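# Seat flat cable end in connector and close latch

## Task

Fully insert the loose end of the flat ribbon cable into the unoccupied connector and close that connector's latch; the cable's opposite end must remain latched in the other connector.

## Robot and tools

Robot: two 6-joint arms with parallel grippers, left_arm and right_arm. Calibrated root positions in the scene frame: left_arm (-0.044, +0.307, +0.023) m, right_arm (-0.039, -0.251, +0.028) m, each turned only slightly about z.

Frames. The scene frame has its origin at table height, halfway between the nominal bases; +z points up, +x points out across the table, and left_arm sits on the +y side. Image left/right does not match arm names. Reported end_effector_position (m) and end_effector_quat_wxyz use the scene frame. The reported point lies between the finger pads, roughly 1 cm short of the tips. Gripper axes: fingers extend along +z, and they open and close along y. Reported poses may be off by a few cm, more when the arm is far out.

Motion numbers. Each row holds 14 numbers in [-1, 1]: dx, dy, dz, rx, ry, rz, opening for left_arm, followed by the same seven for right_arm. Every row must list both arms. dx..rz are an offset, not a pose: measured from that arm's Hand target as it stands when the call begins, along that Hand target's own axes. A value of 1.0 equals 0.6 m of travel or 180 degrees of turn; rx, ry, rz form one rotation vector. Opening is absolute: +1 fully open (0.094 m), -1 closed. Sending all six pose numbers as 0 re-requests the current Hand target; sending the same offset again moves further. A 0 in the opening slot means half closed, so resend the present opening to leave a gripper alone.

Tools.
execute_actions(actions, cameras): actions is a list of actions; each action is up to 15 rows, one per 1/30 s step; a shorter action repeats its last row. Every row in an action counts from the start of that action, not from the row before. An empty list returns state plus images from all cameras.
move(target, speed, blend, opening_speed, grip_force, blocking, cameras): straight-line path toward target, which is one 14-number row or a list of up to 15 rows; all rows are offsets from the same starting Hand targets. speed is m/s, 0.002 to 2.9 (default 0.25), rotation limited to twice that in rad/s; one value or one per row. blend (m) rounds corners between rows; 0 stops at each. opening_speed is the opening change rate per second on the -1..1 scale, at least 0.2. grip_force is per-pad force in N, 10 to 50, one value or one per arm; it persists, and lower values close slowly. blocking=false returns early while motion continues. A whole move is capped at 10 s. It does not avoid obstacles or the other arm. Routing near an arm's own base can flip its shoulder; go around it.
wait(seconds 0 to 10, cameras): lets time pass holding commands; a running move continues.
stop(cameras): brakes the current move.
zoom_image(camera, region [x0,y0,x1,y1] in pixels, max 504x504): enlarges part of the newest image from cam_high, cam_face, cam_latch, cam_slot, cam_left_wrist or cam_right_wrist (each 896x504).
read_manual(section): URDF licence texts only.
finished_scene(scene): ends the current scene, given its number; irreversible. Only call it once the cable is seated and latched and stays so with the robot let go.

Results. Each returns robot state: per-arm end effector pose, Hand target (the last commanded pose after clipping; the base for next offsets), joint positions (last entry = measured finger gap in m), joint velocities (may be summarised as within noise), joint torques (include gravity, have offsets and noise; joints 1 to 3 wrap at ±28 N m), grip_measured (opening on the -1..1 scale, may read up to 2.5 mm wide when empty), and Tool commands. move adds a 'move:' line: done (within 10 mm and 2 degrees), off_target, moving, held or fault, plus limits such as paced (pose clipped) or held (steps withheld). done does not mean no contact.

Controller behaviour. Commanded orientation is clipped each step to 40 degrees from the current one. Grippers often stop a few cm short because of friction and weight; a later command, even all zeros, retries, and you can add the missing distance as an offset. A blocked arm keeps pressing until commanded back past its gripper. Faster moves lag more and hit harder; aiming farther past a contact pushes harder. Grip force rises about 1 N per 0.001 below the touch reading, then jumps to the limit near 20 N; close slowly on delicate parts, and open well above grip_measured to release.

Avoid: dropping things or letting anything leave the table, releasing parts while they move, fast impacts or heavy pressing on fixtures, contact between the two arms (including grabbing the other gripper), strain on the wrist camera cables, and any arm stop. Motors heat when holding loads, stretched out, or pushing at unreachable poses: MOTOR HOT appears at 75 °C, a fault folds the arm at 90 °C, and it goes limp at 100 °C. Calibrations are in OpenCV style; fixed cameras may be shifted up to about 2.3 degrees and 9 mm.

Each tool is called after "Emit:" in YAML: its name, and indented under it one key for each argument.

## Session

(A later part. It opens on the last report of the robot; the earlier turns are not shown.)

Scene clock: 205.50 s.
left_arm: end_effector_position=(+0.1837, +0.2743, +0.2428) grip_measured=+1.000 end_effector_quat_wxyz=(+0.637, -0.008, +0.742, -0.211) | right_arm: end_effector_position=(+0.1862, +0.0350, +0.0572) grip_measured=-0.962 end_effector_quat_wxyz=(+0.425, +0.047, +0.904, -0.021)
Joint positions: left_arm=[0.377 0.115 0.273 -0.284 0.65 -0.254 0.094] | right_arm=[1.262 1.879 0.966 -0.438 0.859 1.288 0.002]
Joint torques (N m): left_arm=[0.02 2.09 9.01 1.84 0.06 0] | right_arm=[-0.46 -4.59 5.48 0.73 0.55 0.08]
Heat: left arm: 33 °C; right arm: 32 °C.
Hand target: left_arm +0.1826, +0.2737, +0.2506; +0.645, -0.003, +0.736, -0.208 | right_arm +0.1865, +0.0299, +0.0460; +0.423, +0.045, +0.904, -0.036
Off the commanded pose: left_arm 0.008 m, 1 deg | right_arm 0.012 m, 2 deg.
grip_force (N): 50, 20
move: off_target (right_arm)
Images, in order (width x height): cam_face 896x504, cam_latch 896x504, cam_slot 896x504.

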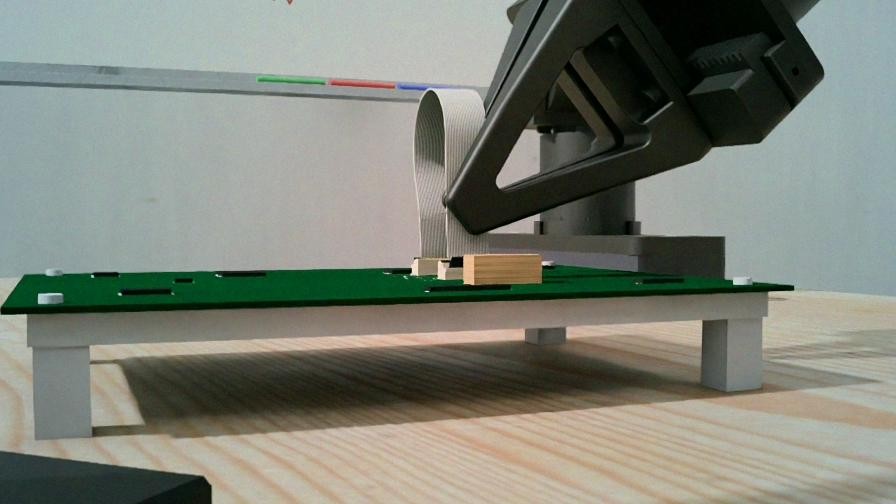

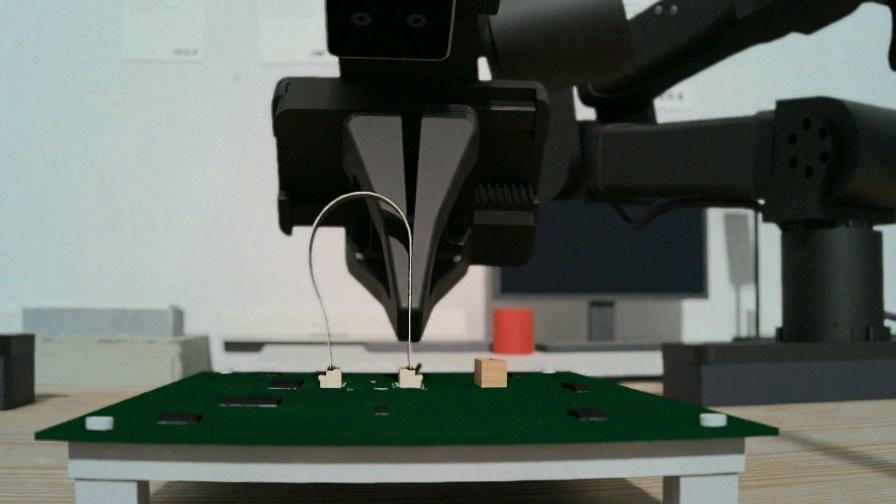

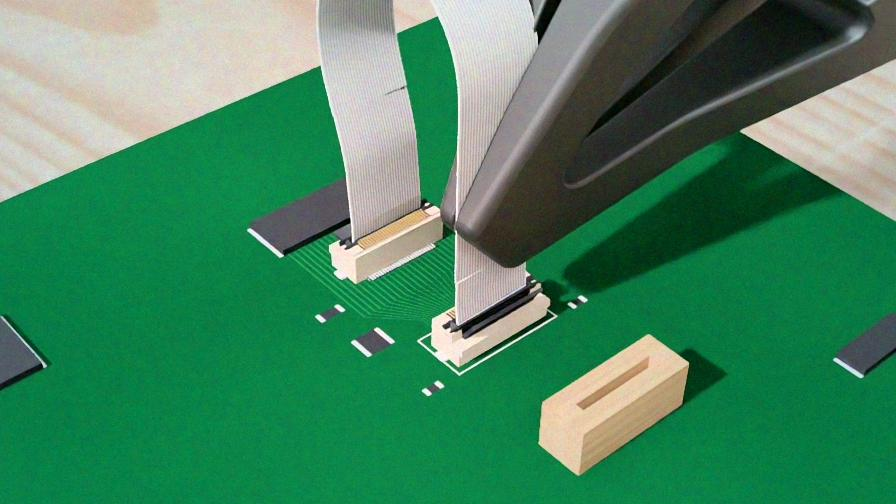

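Emit:
move:
  target: [0,0,0,0,0,0,1,0.00311,-0.0003,0.0027,0.0016,0.00042,-0.00194,-1]
  speed: 0.02
  cameras: ["cam_latch","cam_slot"]

Emit:
zoom_image:
  camera: "cam_slot"
  region: [430, 290, 485, 345]

Emit:
zoom_image:
  camera: "cam_slot"
  region: [495, 260, 550, 315]

Emit:
zoom_image:
  camera: "cam_latch"
  region: [390, 330, 435, 380]

Scene clock: 207.70 s.
left_arm: end_effector_position=(+0.1837, +0.2743, +0.2428) grip_measured=+1.000 end_effector_quat_wxyz=(+0.637, -0.008, +0.742, -0.211) | right_arm: end_effector_position=(+0.1861, +0.0349, +0.0568) grip_measured=-0.962 end_effector_quat_wxyz=(+0.428, +0.045, +0.902, -0.023)
Joint positions: left_arm=[0.377 0.115 0.273 -0.284 0.65 -0.254 0.094] | right_arm=[1.266 1.884 0.966 -0.438 0.867 1.288 0.002]
Joint torques (N m): left_arm=[0.03 2.14 9.01 1.82 0.07 0] | right_arm=[-0.85 -4.27 5.7 0.69 0.45 0.08]
Heat: left arm: 33 °C; right arm: 32 °C.
Hand target: left_arm +0.1826, +0.2737, +0.2506; +0.645, -0.003, +0.736, -0.208 | right_arm +0.1865, +0.0297, +0.0435; +0.422, +0.044, +0.905, -0.039
Off the commanded pose: left_arm 0.008 m, 1 deg | right_arm 0.014 m, 2 deg.
grip_force (N): 50, 20
move: off_target (right_arm)
Images, in order (width x height): cam_latch 896x504, cam_slot 896x504.

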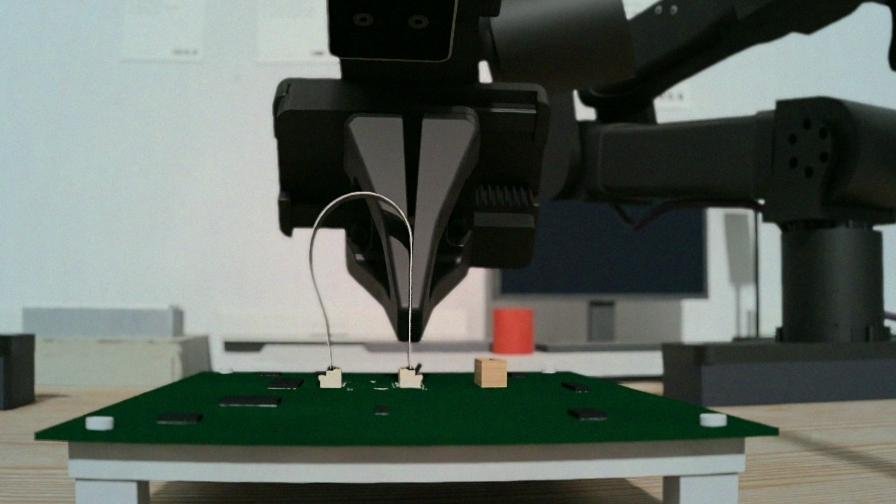

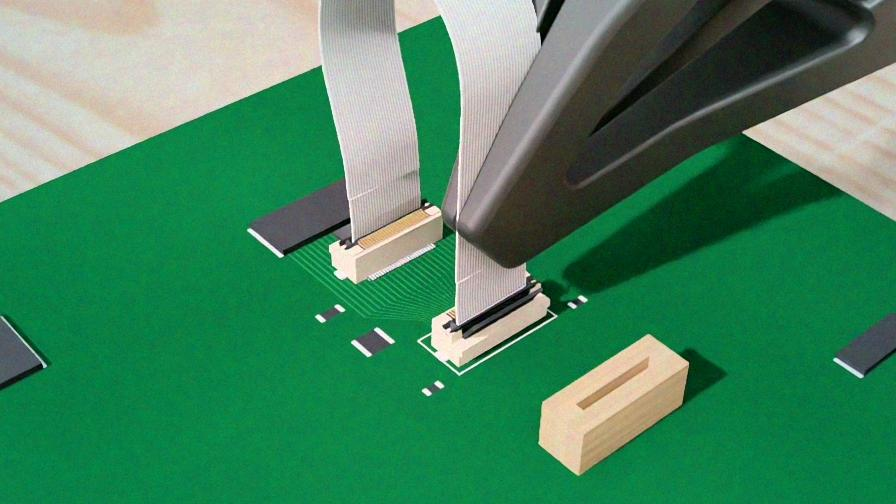

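Scaled by 9.164 from the camera's 896x504 image, which has a finer 1280x720 frame.

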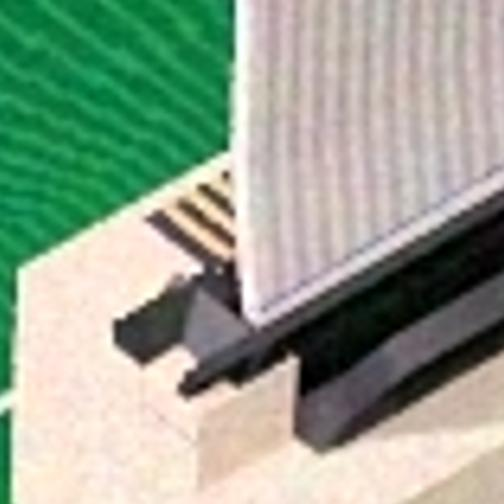

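Scaled by 9.164 from the camera's 896x504 image, which has a finer 1280x720 frame.

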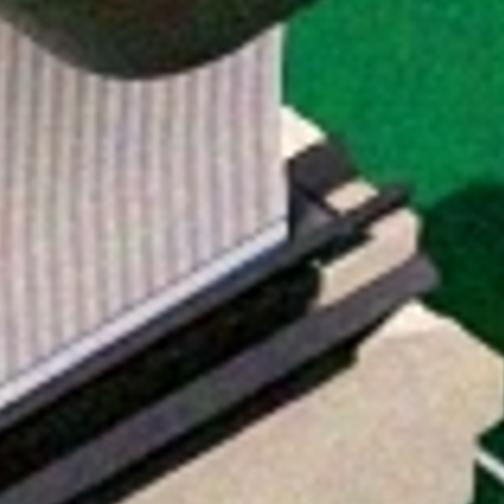

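Scaled by 10.080 from the camera's 896x504 image, which has a finer 1280x720 frame.

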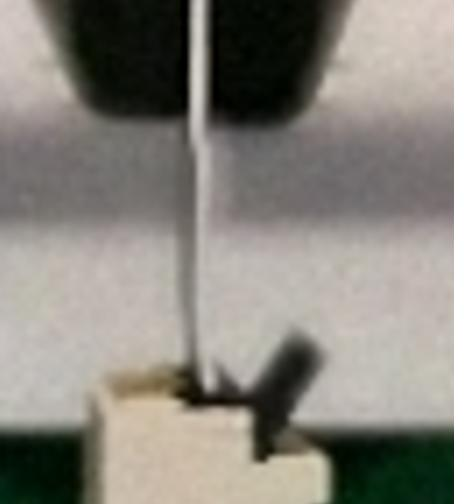

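Emit:
move:
  target: [0,0,0,0,0,0,1,-0.01618,0.00779,-0.01567,-0.00904,-0.0038,0.0051,-1]
  speed: 0.02
  cameras: ["cam_latch","cam_slot"]

Emit:
zoom_image:
  camera: "cam_slot"
  region: [425, 250, 560, 370]

Emit:
zoom_image:
  camera: "cam_latch"
  region: [390, 330, 435, 380]

Scene clock: 217.33 s.
left_arm: end_effector_position=(+0.1837, +0.2743, +0.2428) grip_measured=+1.000 end_effector_quat_wxyz=(+0.637, -0.008, +0.742, -0.211) | right_arm: end_effector_position=(+0.1859, +0.0351, +0.0570) grip_measured=-0.962 end_effector_quat_wxyz=(+0.429, +0.045, +0.902, -0.023)
Joint positions: left_arm=[0.377 0.115 0.273 -0.284 0.65 -0.254 0.094] | right_arm=[1.267 1.884 0.966 -0.438 0.869 1.288 0.002]
Joint torques (N m): left_arm=[-0.02 2.09 8.94 1.82 0.05 0.02] | right_arm=[-0.24 -6.91 5.94 0.68 0.48 -0.02]
Heat: left arm: 33 °C; right arm: 32 °C.
Hand target: left_arm +0.1826, +0.2737, +0.2506; +0.645, -0.003, +0.736, -0.208 | right_arm +0.1861, +0.0349, +0.0568; +0.428, +0.045, +0.902, -0.024
Off the commanded pose: left_arm 0.008 m, 1 deg | right_arm 0.000 m, 0 deg.
grip_force (N): 50, 20
move: done
Images, in order (width x height): cam_latch 896x504, cam_slot 896x504.

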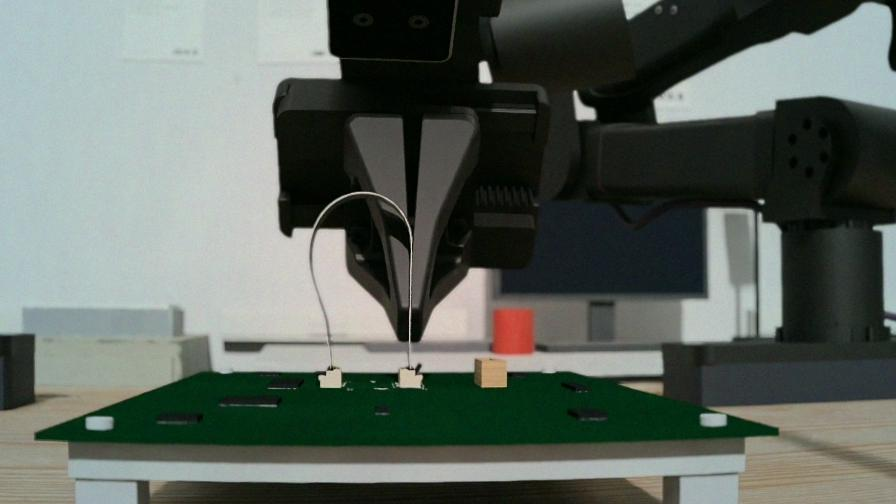

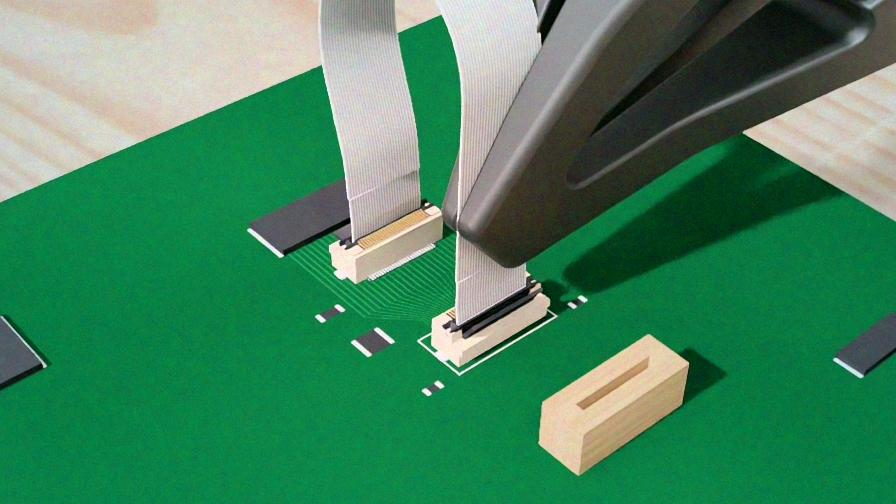

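Scaled by 3.733 from the camera's 896x504 image, which has a finer 1280x720 frame.

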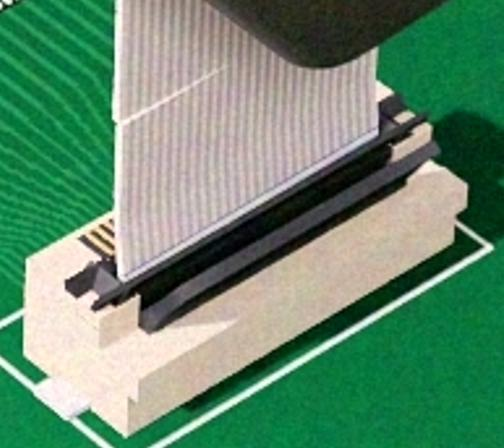

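Scaled by 10.080 from the camera's 896x504 image, which has a finer 1280x720 frame.

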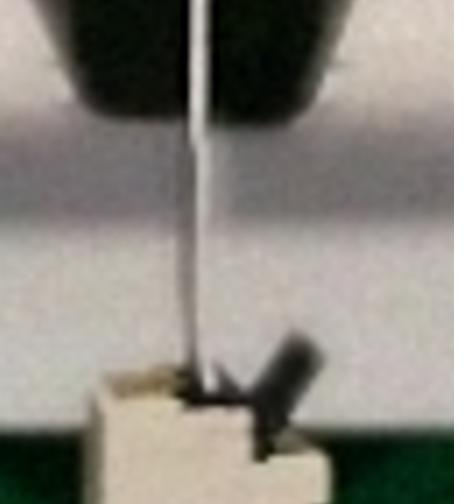

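Emit:
move:
  target: [0,0,0,0,0,0,1,0,0,0,0,0,0,-0.9]
  speed: 0.02
  opening_speed: 0.2
  cameras: ["cam_latch","cam_slot"]

Emit:
zoom_image:
  camera: "cam_slot"
  region: [425, 250, 560, 370]

Emit:
zoom_image:
  camera: "cam_latch"
  region: [385, 330, 430, 380]

Scene clock: 224.43 s.
left_arm: end_effector_position=(+0.1837, +0.2743, +0.2428) grip_measured=+1.000 end_effector_quat_wxyz=(+0.637, -0.008, +0.742, -0.211) | right_arm: end_effector_position=(+0.1842, +0.0361, +0.0549) grip_measured=-0.903 end_effector_quat_wxyz=(+0.422, +0.044, +0.905, -0.021)
Joint positions: left_arm=[0.377 0.115 0.273 -0.284 0.65 -0.254 0.094] | right_arm=[1.267 1.884 0.966 -0.437 0.853 1.288 0.005]
Joint torques (N m): left_arm=[-0.01 2.11 9.05 1.83 0.05 0.01] | right_arm=[-0.23 -6.91 5.9 0.68 0.67 -0.02]
Heat: left arm: 33 °C; right arm: 32 °C.
Hand target: left_arm +0.1826, +0.2737, +0.2506; +0.645, -0.003, +0.736, -0.208 | right_arm +0.1861, +0.0349, +0.0568; +0.428, +0.045, +0.902, -0.024
Off the commanded pose: left_arm 0.008 m, 1 deg | right_arm 0.003 m, 1 deg.
grip_force (N): 50, 20
move: done
Images, in order (width x height): cam_latch 896x504, cam_slot 896x504.

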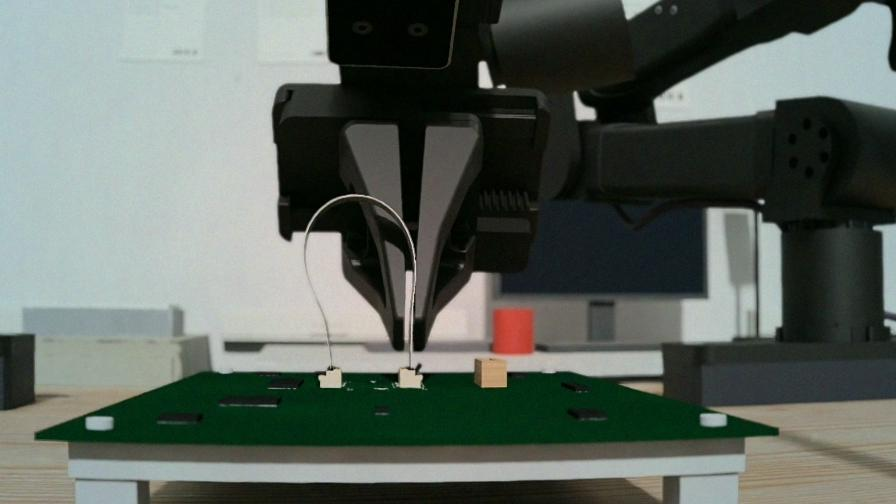

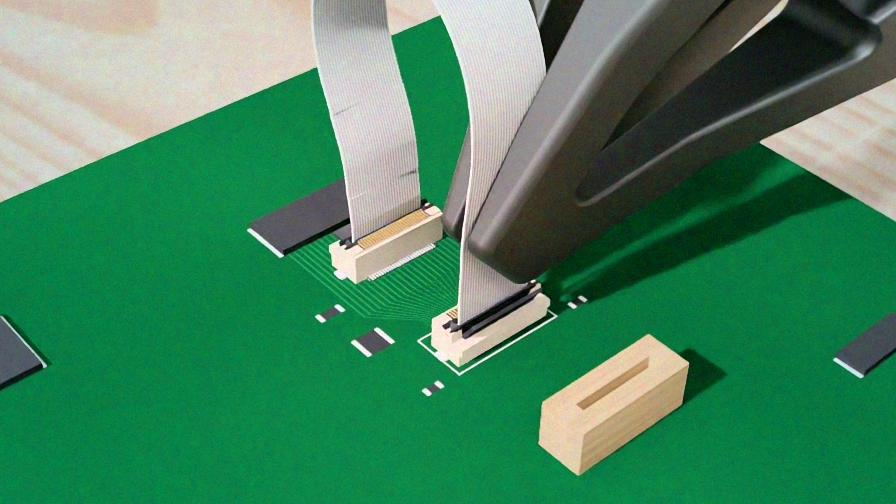

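Scaled by 3.733 from the camera's 896x504 image, which has a finer 1280x720 frame.

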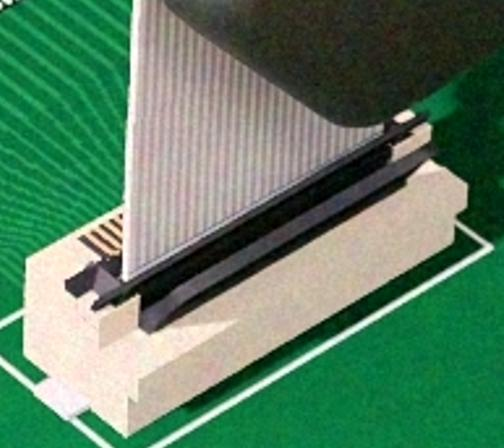

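Scaled by 10.080 from the camera's 896x504 image, which has a finer 1280x720 frame.

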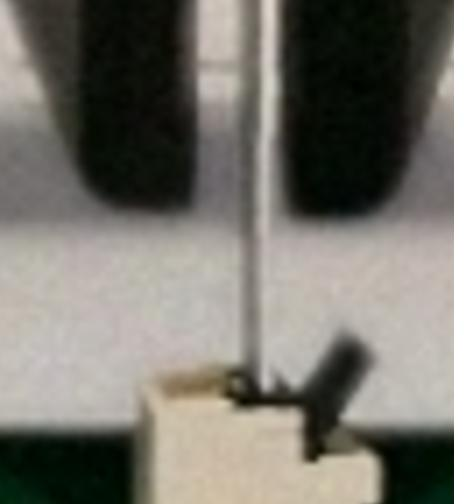

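Emit:
move:
  target: [0,0,0,0,0,0,1,0.00706,-0.00234,0.00607,0.00355,0.00098,-0.00436,-0.818]
  speed: 0.02
  opening_speed: 0.2
  cameras: ["cam_latch","cam_slot"]

Emit:
zoom_image:
  camera: "cam_latch"
  region: [385, 330, 430, 380]

Scene clock: 227.07 s.
left_arm: end_effector_position=(+0.1837, +0.2743, +0.2428) grip_measured=+1.000 end_effector_quat_wxyz=(+0.637, -0.008, +0.742, -0.211) | right_arm: end_effector_position=(+0.1841, +0.0362, +0.0547) grip_measured=-0.821 end_effector_quat_wxyz=(+0.422, +0.044, +0.905, -0.020)
Joint positions: left_arm=[0.377 0.115 0.273 -0.284 0.65 -0.254 0.094] | right_arm=[1.267 1.884 0.966 -0.437 0.852 1.288 0.008]
Joint torques (N m): left_arm=[0.05 2.14 8.99 1.82 0.06 0] | right_arm=[-0.35 -5.65 5.93 0.69 0.69 -0.04]
Heat: left arm: 33 °C; right arm: 32 °C.
Hand target: left_arm +0.1826, +0.2737, +0.2506; +0.645, -0.003, +0.736, -0.208 | right_arm +0.1861, +0.0335, +0.0512; +0.426, +0.041, +0.903, -0.031
Off the commanded pose: left_arm 0.008 m, 1 deg | right_arm 0.005 m, 1 deg.
grip_force (N): 50, 20
move: done
Images, in order (width x height): cam_latch 896x504, cam_slot 896x504.

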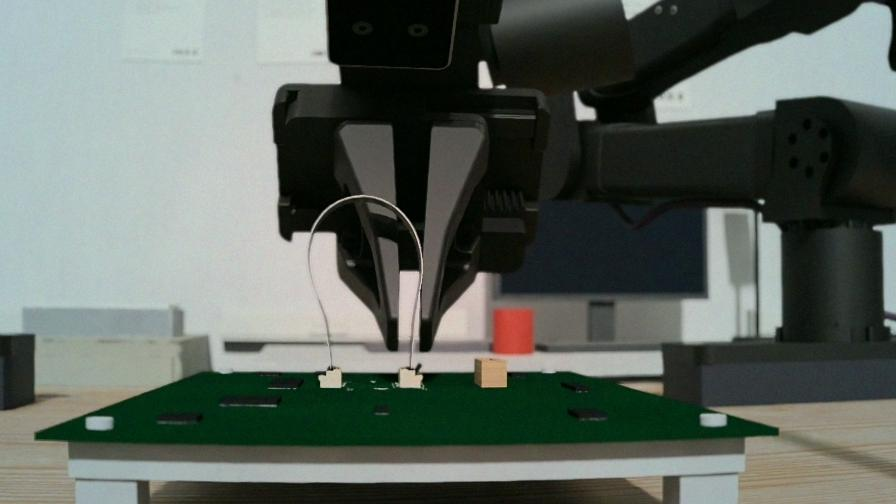

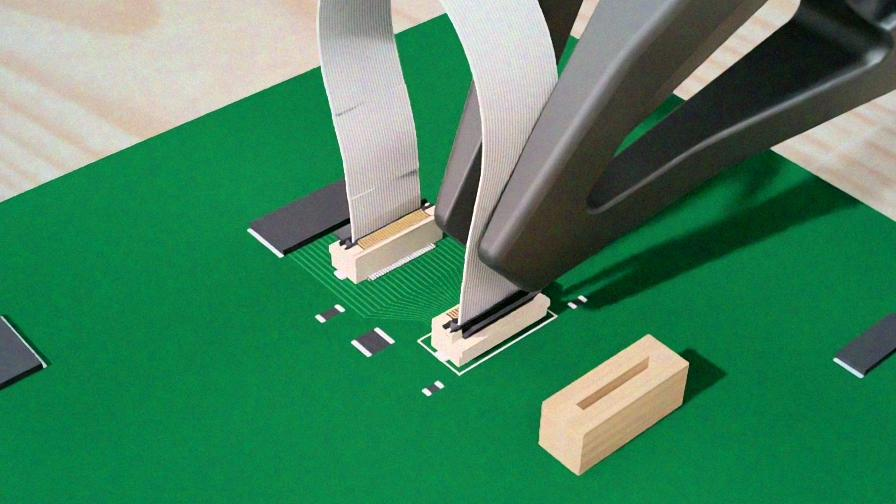

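Scaled by 10.080 from the camera's 896x504 image, which has a finer 1280x720 frame.

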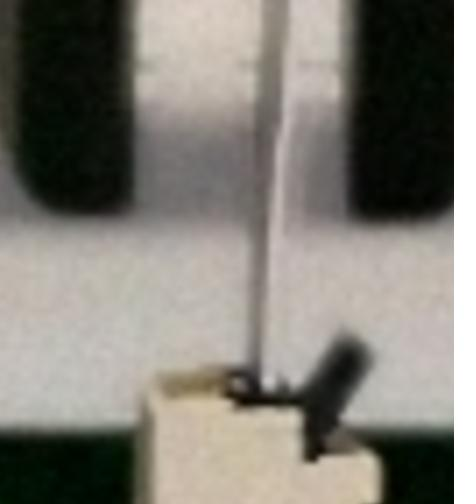

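Emit:
move:
  target: [0,0,0,0,0,0,1,0.00515,-0.00578,0.00324,0.00276,0.00075,-0.0034,-0.818]
  speed: 0.02
  cameras: ["cam_latch","cam_slot"]

Emit:
zoom_image:
  camera: "cam_latch"
  region: [385, 330, 430, 380]

Scene clock: 229.00 s.
left_arm: end_effector_position=(+0.1837, +0.2743, +0.2428) grip_measured=+1.000 end_effector_quat_wxyz=(+0.637, -0.008, +0.742, -0.211) | right_arm: end_effector_position=(+0.1841, +0.0362, +0.0547) grip_measured=-0.821 end_effector_quat_wxyz=(+0.422, +0.044, +0.905, -0.020)
Joint positions: left_arm=[0.377 0.115 0.273 -0.284 0.65 -0.254 0.094] | right_arm=[1.267 1.884 0.966 -0.437 0.852 1.288 0.008]
Joint torques (N m): left_arm=[0.05 2.13 9.02 1.83 0.07 0] | right_arm=[-0.44 -5.33 5.16 0.69 0.67 -0.05]
Heat: left arm: 33 °C; right arm: 32 °C.
Hand target: left_arm +0.1826, +0.2737, +0.2506; +0.645, -0.003, +0.736, -0.208 | right_arm +0.1853, +0.0300, +0.0477; +0.425, +0.038, +0.904, -0.038
Off the commanded pose: left_arm 0.008 m, 1 deg | right_arm 0.009 m, 2 deg.
grip_force (N): 50, 20
move: done
Images, in order (width x height): cam_latch 896x504, cam_slot 896x504.

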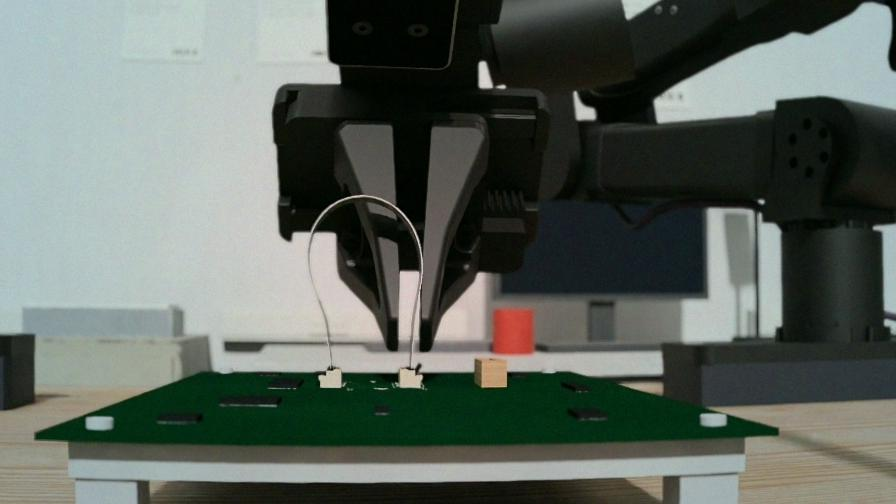

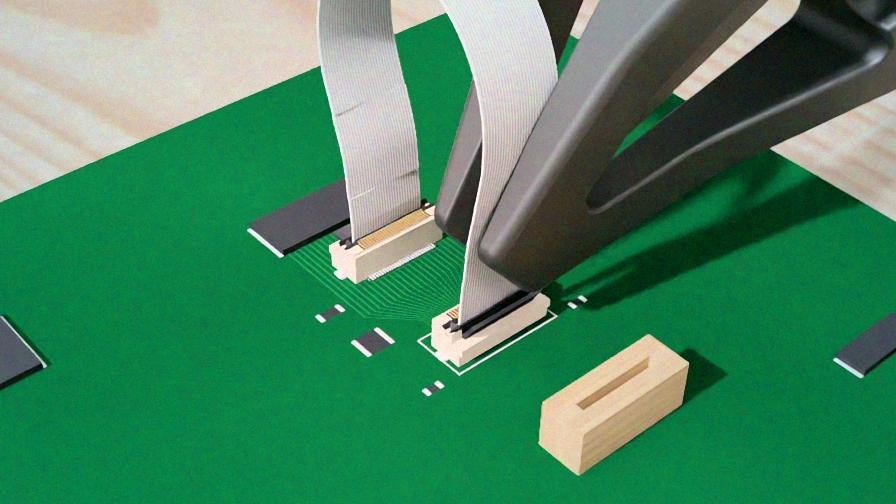

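Scaled by 10.080 from the camera's 896x504 image, which has a finer 1280x720 frame.

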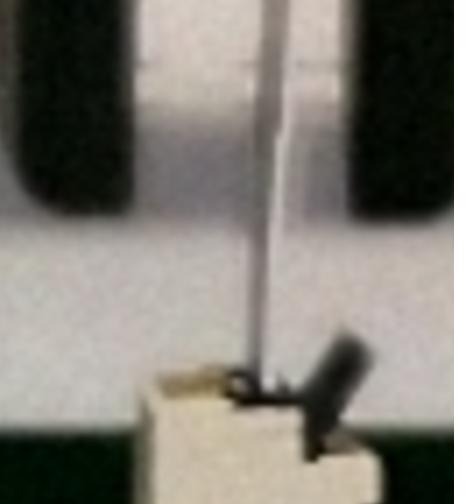

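Emit:
move:
  target: [0,0,0,0,0,0,1,0.00225,-0.00308,0.00123,0.00118,0.0003,-0.00146,-0.818]
  speed: 0.02
  cameras: ["cam_latch"]

Emit:
zoom_image:
  camera: "cam_latch"
  region: [385, 330, 430, 380]

Scene clock: 231.03 s.
left_arm: end_effector_position=(+0.1837, +0.2743, +0.2428) grip_measured=+1.000 end_effector_quat_wxyz=(+0.637, -0.008, +0.742, -0.211) | right_arm: end_effector_position=(+0.1840, +0.0357, +0.0532) grip_measured=-0.821 end_effector_quat_wxyz=(+0.421, +0.043, +0.906, -0.023)
Joint positions: left_arm=[0.377 0.115 0.273 -0.284 0.65 -0.254 0.094] | right_arm=[1.267 1.889 0.966 -0.437 0.852 1.288 0.008]
Joint torques (N m): left_arm=[-0.02 2.11 8.98 1.83 0.08 0] | right_arm=[-0.46 -5.64 4.68 0.68 0.68 -0.05]
Heat: left arm: 33 °C; right arm: 32 °C.
Hand target: left_arm +0.1826, +0.2737, +0.2506; +0.645, -0.003, +0.736, -0.208 | right_arm +0.1848, +0.0281, +0.0463; +0.424, +0.037, +0.904, -0.040
Off the commanded pose: left_arm 0.008 m, 1 deg | right_arm 0.010 m, 2 deg.
grip_force (N): 50, 20
move: done
Images, in order (width x height): cam_latch 896x504.

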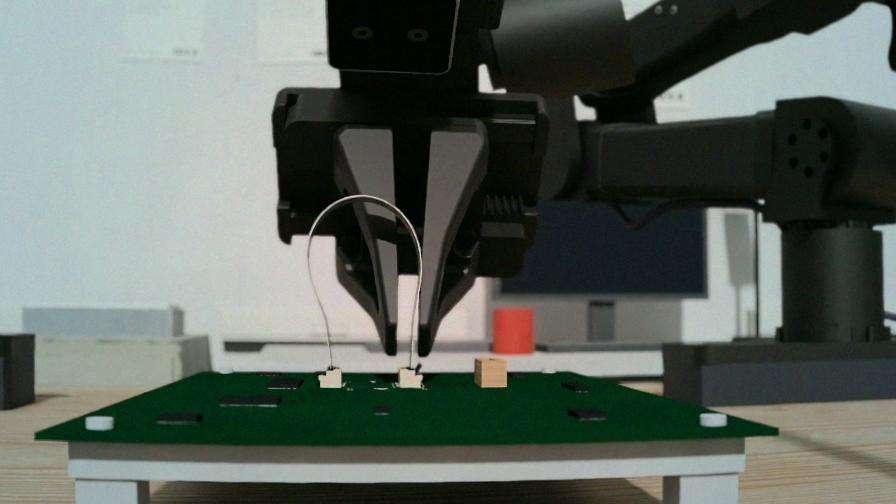

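Scaled by 10.080 from the camera's 896x504 image, which has a finer 1280x720 frame.

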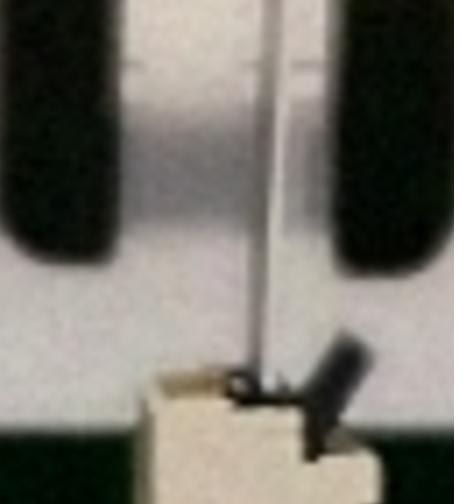

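Emit:
move:
  target: [0,0,0,0,0,0,1,0.00038,0.00257,0.00107,-0.00118,-0.0003,0.00146,-0.818]
  speed: 0.02
  cameras: ["cam_latch"]

Emit:
zoom_image:
  camera: "cam_latch"
  region: [385, 330, 430, 380]

Scene clock: 235.27 s.
left_arm: end_effector_position=(+0.1837, +0.2743, +0.2428) grip_measured=+1.000 end_effector_quat_wxyz=(+0.637, -0.008, +0.742, -0.211) | right_arm: end_effector_position=(+0.1840, +0.0357, +0.0532) grip_measured=-0.821 end_effector_quat_wxyz=(+0.421, +0.043, +0.906, -0.023)
Joint positions: left_arm=[0.377 0.115 0.273 -0.284 0.65 -0.254 0.094] | right_arm=[1.267 1.889 0.966 -0.437 0.852 1.288 0.008]
Joint torques (N m): left_arm=[0.01 2.15 9.06 1.83 0.07 0] | right_arm=[-0.47 -5.41 4.74 0.77 0.66 -0.05]
Heat: left arm: 33 °C; right arm: 32 °C.
Hand target: left_arm +0.1826, +0.2737, +0.2506; +0.645, -0.003, +0.736, -0.208 | right_arm +0.1853, +0.0296, +0.0457; +0.425, +0.038, +0.904, -0.038
Off the commanded pose: left_arm 0.008 m, 1 deg | right_arm 0.010 m, 2 deg.
grip_force (N): 50, 20
move: done
Images, in order (width x height): cam_latch 896x504.

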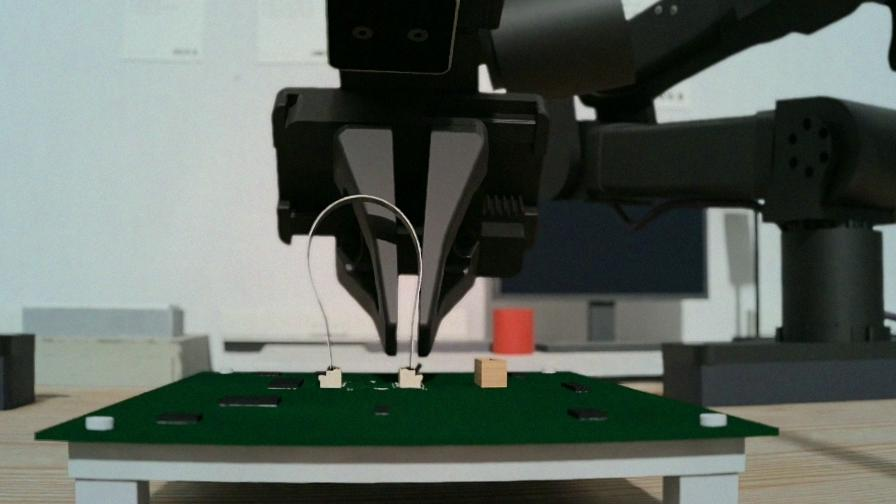

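Scaled by 10.080 from the camera's 896x504 image, which has a finer 1280x720 frame.

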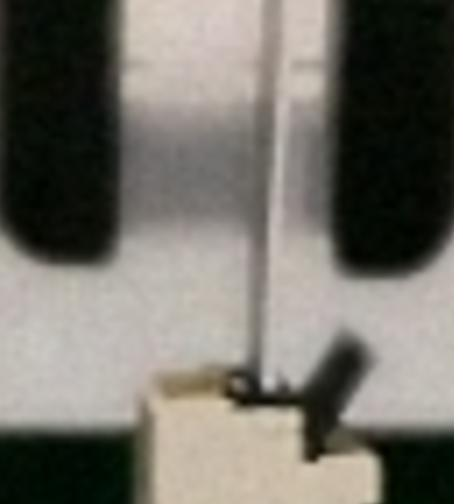

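Emit:
move:
  target: [0,0,0,0,0,0,1,0.00236,-0.00068,0.00206,0.00118,0.0003,-0.00146,-0.818]
  speed: 0.02
  cameras: ["cam_latch"]

Emit:
zoom_image:
  camera: "cam_latch"
  region: [385, 330, 430, 380]

Scene clock: 236.67 s.
left_arm: end_effector_position=(+0.1837, +0.2743, +0.2428) grip_measured=+1.000 end_effector_quat_wxyz=(+0.637, -0.008, +0.742, -0.211) | right_arm: end_effector_position=(+0.1839, +0.0356, +0.0507) grip_measured=-0.821 end_effector_quat_wxyz=(+0.420, +0.042, +0.906, -0.025)
Joint positions: left_arm=[0.377 0.115 0.273 -0.284 0.65 -0.254 0.094] | right_arm=[1.267 1.897 0.966 -0.434 0.851 1.288 0.008]
Joint torques (N m): left_arm=[0.01 2.15 9.01 1.82 0.07 0] | right_arm=[-0.5 -5.52 4.78 0.73 0.66 -0.04]
Heat: left arm: 33 °C; right arm: 32 °C.
Hand target: left_arm +0.1826, +0.2737, +0.2506; +0.645, -0.003, +0.736, -0.208 | right_arm +0.1853, +0.0291, +0.0437; +0.424, +0.037, +0.904, -0.040
Off the commanded pose: left_arm 0.008 m, 1 deg | right_arm 0.010 m, 2 deg.
grip_force (N): 50, 20
move: done
Images, in order (width x height): cam_latch 896x504.

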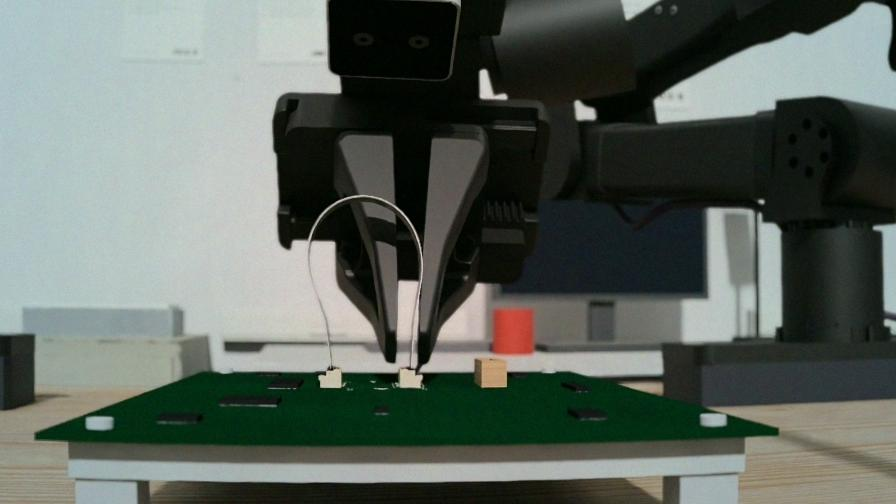

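Scaled by 10.080 from the camera's 896x504 image, which has a finer 1280x720 frame.

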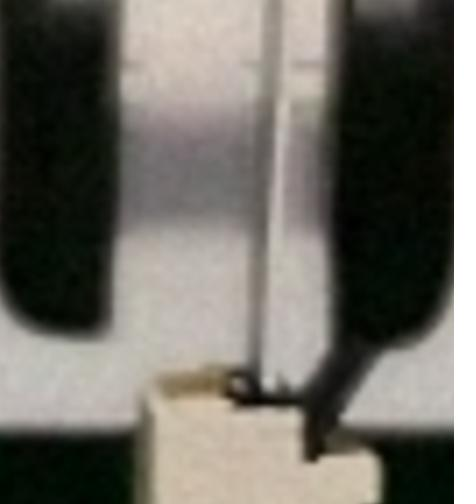

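Emit:
move:
  target: [0,0,0,0,0,0,1,0.00093,0.00295,0.00169,-0.00118,-0.0003,0.00146,-0.818]
  speed: 0.02
  cameras: ["cam_latch","cam_slot","cam_face"]

Emit:
zoom_image:
  camera: "cam_latch"
  region: [385, 330, 430, 380]

Emit:
zoom_image:
  camera: "cam_slot"
  region: [425, 250, 560, 370]

Scene clock: 238.07 s.
left_arm: end_effector_position=(+0.1837, +0.2743, +0.2428) grip_measured=+1.000 end_effector_quat_wxyz=(+0.637, -0.008, +0.742, -0.211) | right_arm: end_effector_position=(+0.1844, +0.0362, +0.0503) grip_measured=-0.821 end_effector_quat_wxyz=(+0.422, +0.043, +0.905, -0.024)
Joint positions: left_arm=[0.377 0.115 0.273 -0.284 0.65 -0.254 0.094] | right_arm=[1.267 1.9 0.966 -0.428 0.854 1.288 0.008]
Joint torques (N m): left_arm=[0.02 2.13 9.05 1.83 0.06 -0.01] | right_arm=[-0.53 -5.42 4.88 0.8 0.64 -0.06]
Heat: left arm: 33 °C; right arm: 32 °C.
Hand target: left_arm +0.1826, +0.2737, +0.2506; +0.645, -0.003, +0.736, -0.208 | right_arm +0.1859, +0.0308, +0.0427; +0.425, +0.038, +0.904, -0.037
Off the commanded pose: left_arm 0.008 m, 1 deg | right_arm 0.010 m, 2 deg.
grip_force (N): 50, 20
move: done
Images, in order (width x height): cam_face 896x504, cam_latch 896x504, cam_slot 896x504.

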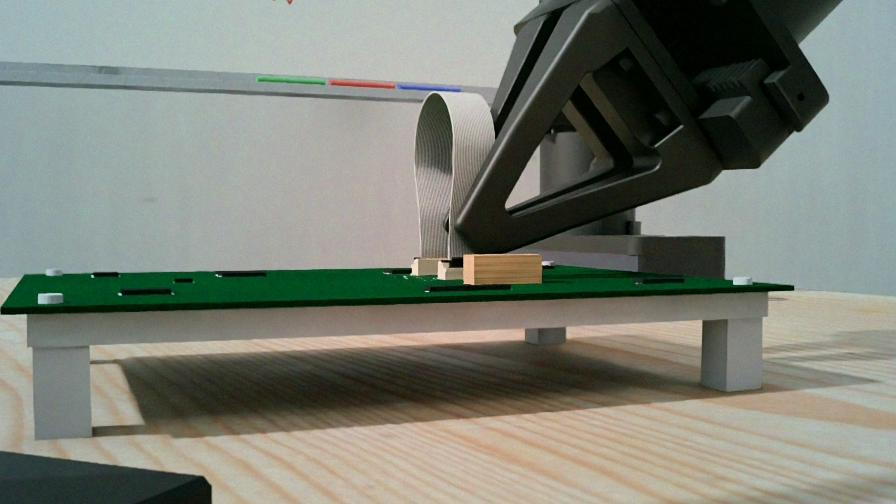

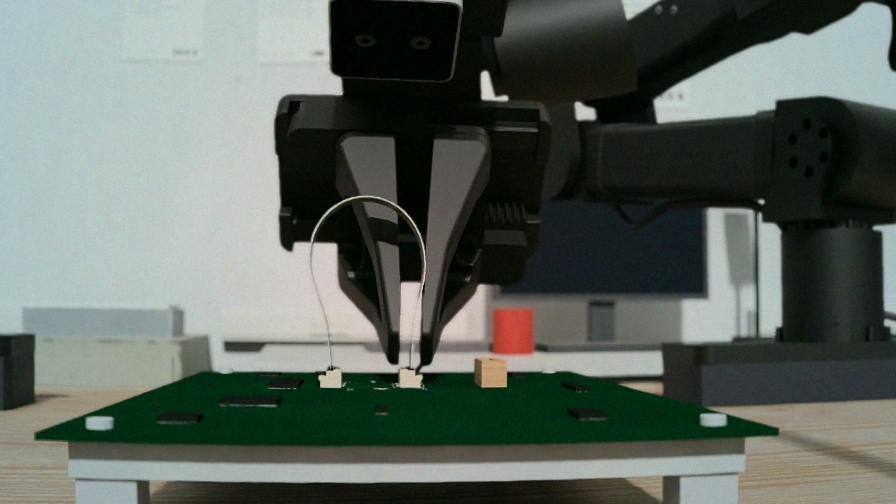

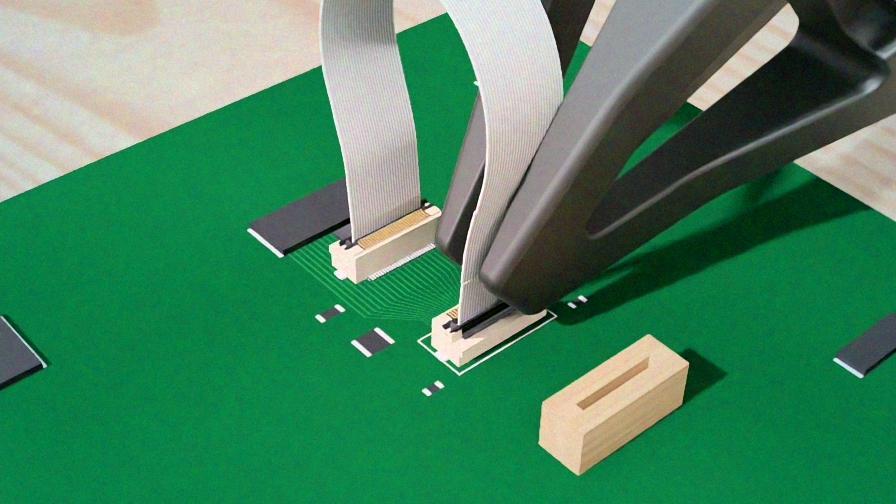

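Scaled by 10.080 from the camera's 896x504 image, which has a finer 1280x720 frame.

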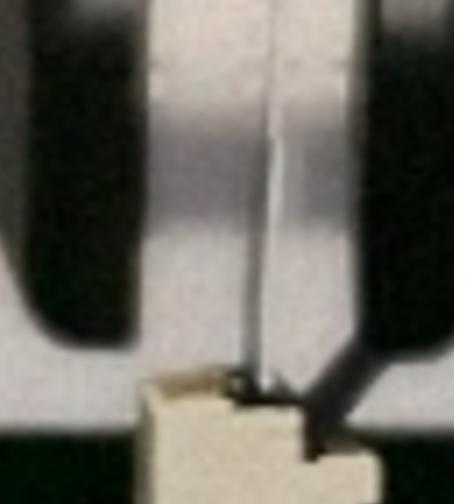

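Scaled by 3.733 from the camera's 896x504 image, which has a finer 1280x720 frame.

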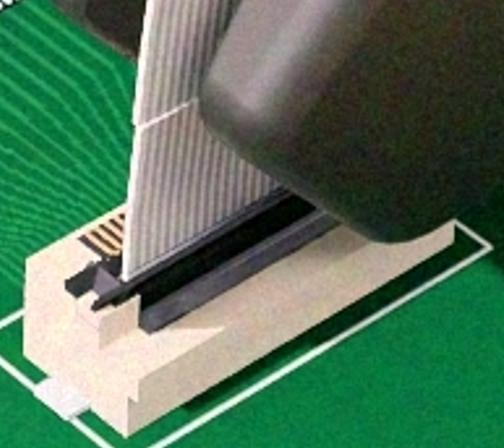

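Emit:
move:
  target: [0,0,0,0,0,0,1,-0.00285,-0.00296,0.00362,0.00221,0.0001,0.00182,-0.818]
  speed: 0.02
  cameras: ["cam_latch","cam_slot"]

Emit:
zoom_image:
  camera: "cam_latch"
  region: [385, 330, 430, 380]

Emit:
zoom_image:
  camera: "cam_slot"
  region: [425, 250, 560, 370]

Scene clock: 242.23 s.
left_arm: end_effector_position=(+0.1837, +0.2743, +0.2428) grip_measured=+1.000 end_effector_quat_wxyz=(+0.637, -0.008, +0.742, -0.211) | right_arm: end_effector_position=(+0.1856, +0.0361, +0.0489) grip_measured=-0.821 end_effector_quat_wxyz=(+0.421, +0.045, +0.906, -0.023)
Joint positions: left_arm=[0.377 0.115 0.273 -0.284 0.65 -0.254 0.094] | right_arm=[1.262 1.904 0.966 -0.422 0.851 1.288 0.008]
Joint torques (N m): left_arm=[0.03 2.18 9.01 1.83 0.07 0] | right_arm=[-0.94 -5.64 4.85 0.73 0.68 -0.05]
Heat: left arm: 33 °C; right arm: 32 °C.
Hand target: left_arm +0.1826, +0.2737, +0.2506; +0.645, -0.003, +0.736, -0.208 | right_arm +0.1885, +0.0287, +0.0426; +0.425, +0.042, +0.904, -0.039
Off the commanded pose: left_arm 0.008 m, 1 deg | right_arm 0.010 m, 2 deg.
grip_force (N): 50, 20
move: done
Images, in order (width x height): cam_latch 896x504, cam_slot 896x504.

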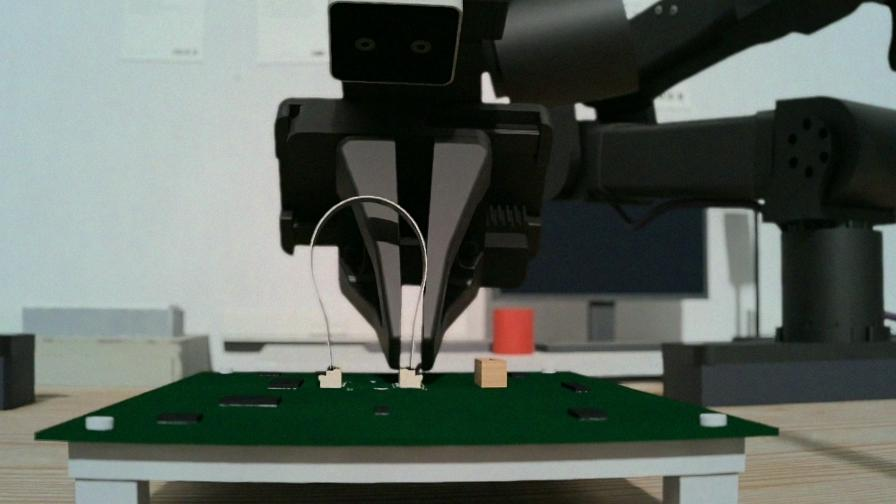

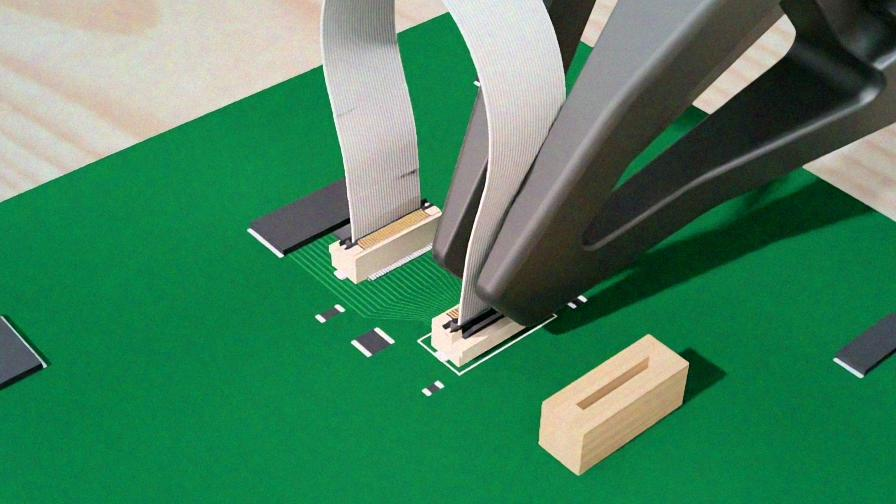

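Scaled by 10.080 from the camera's 896x504 image, which has a finer 1280x720 frame.

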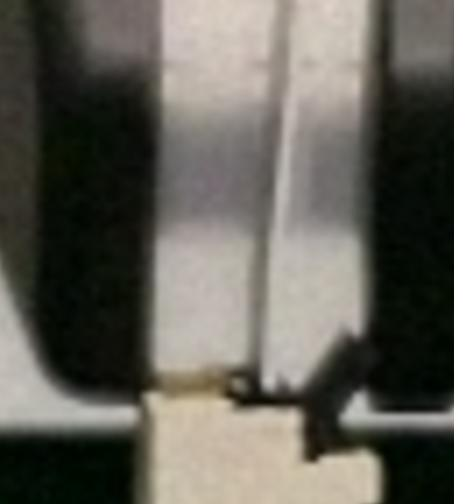

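Scaled by 3.733 from the camera's 896x504 image, which has a finer 1280x720 frame.

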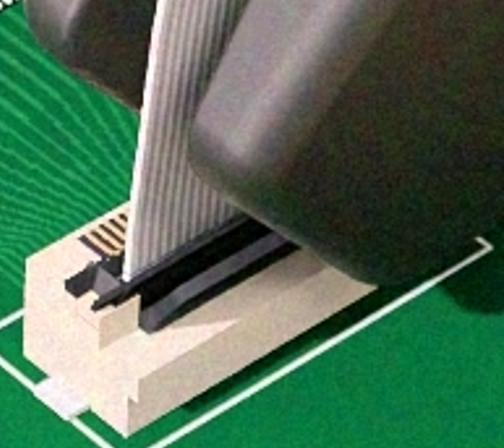

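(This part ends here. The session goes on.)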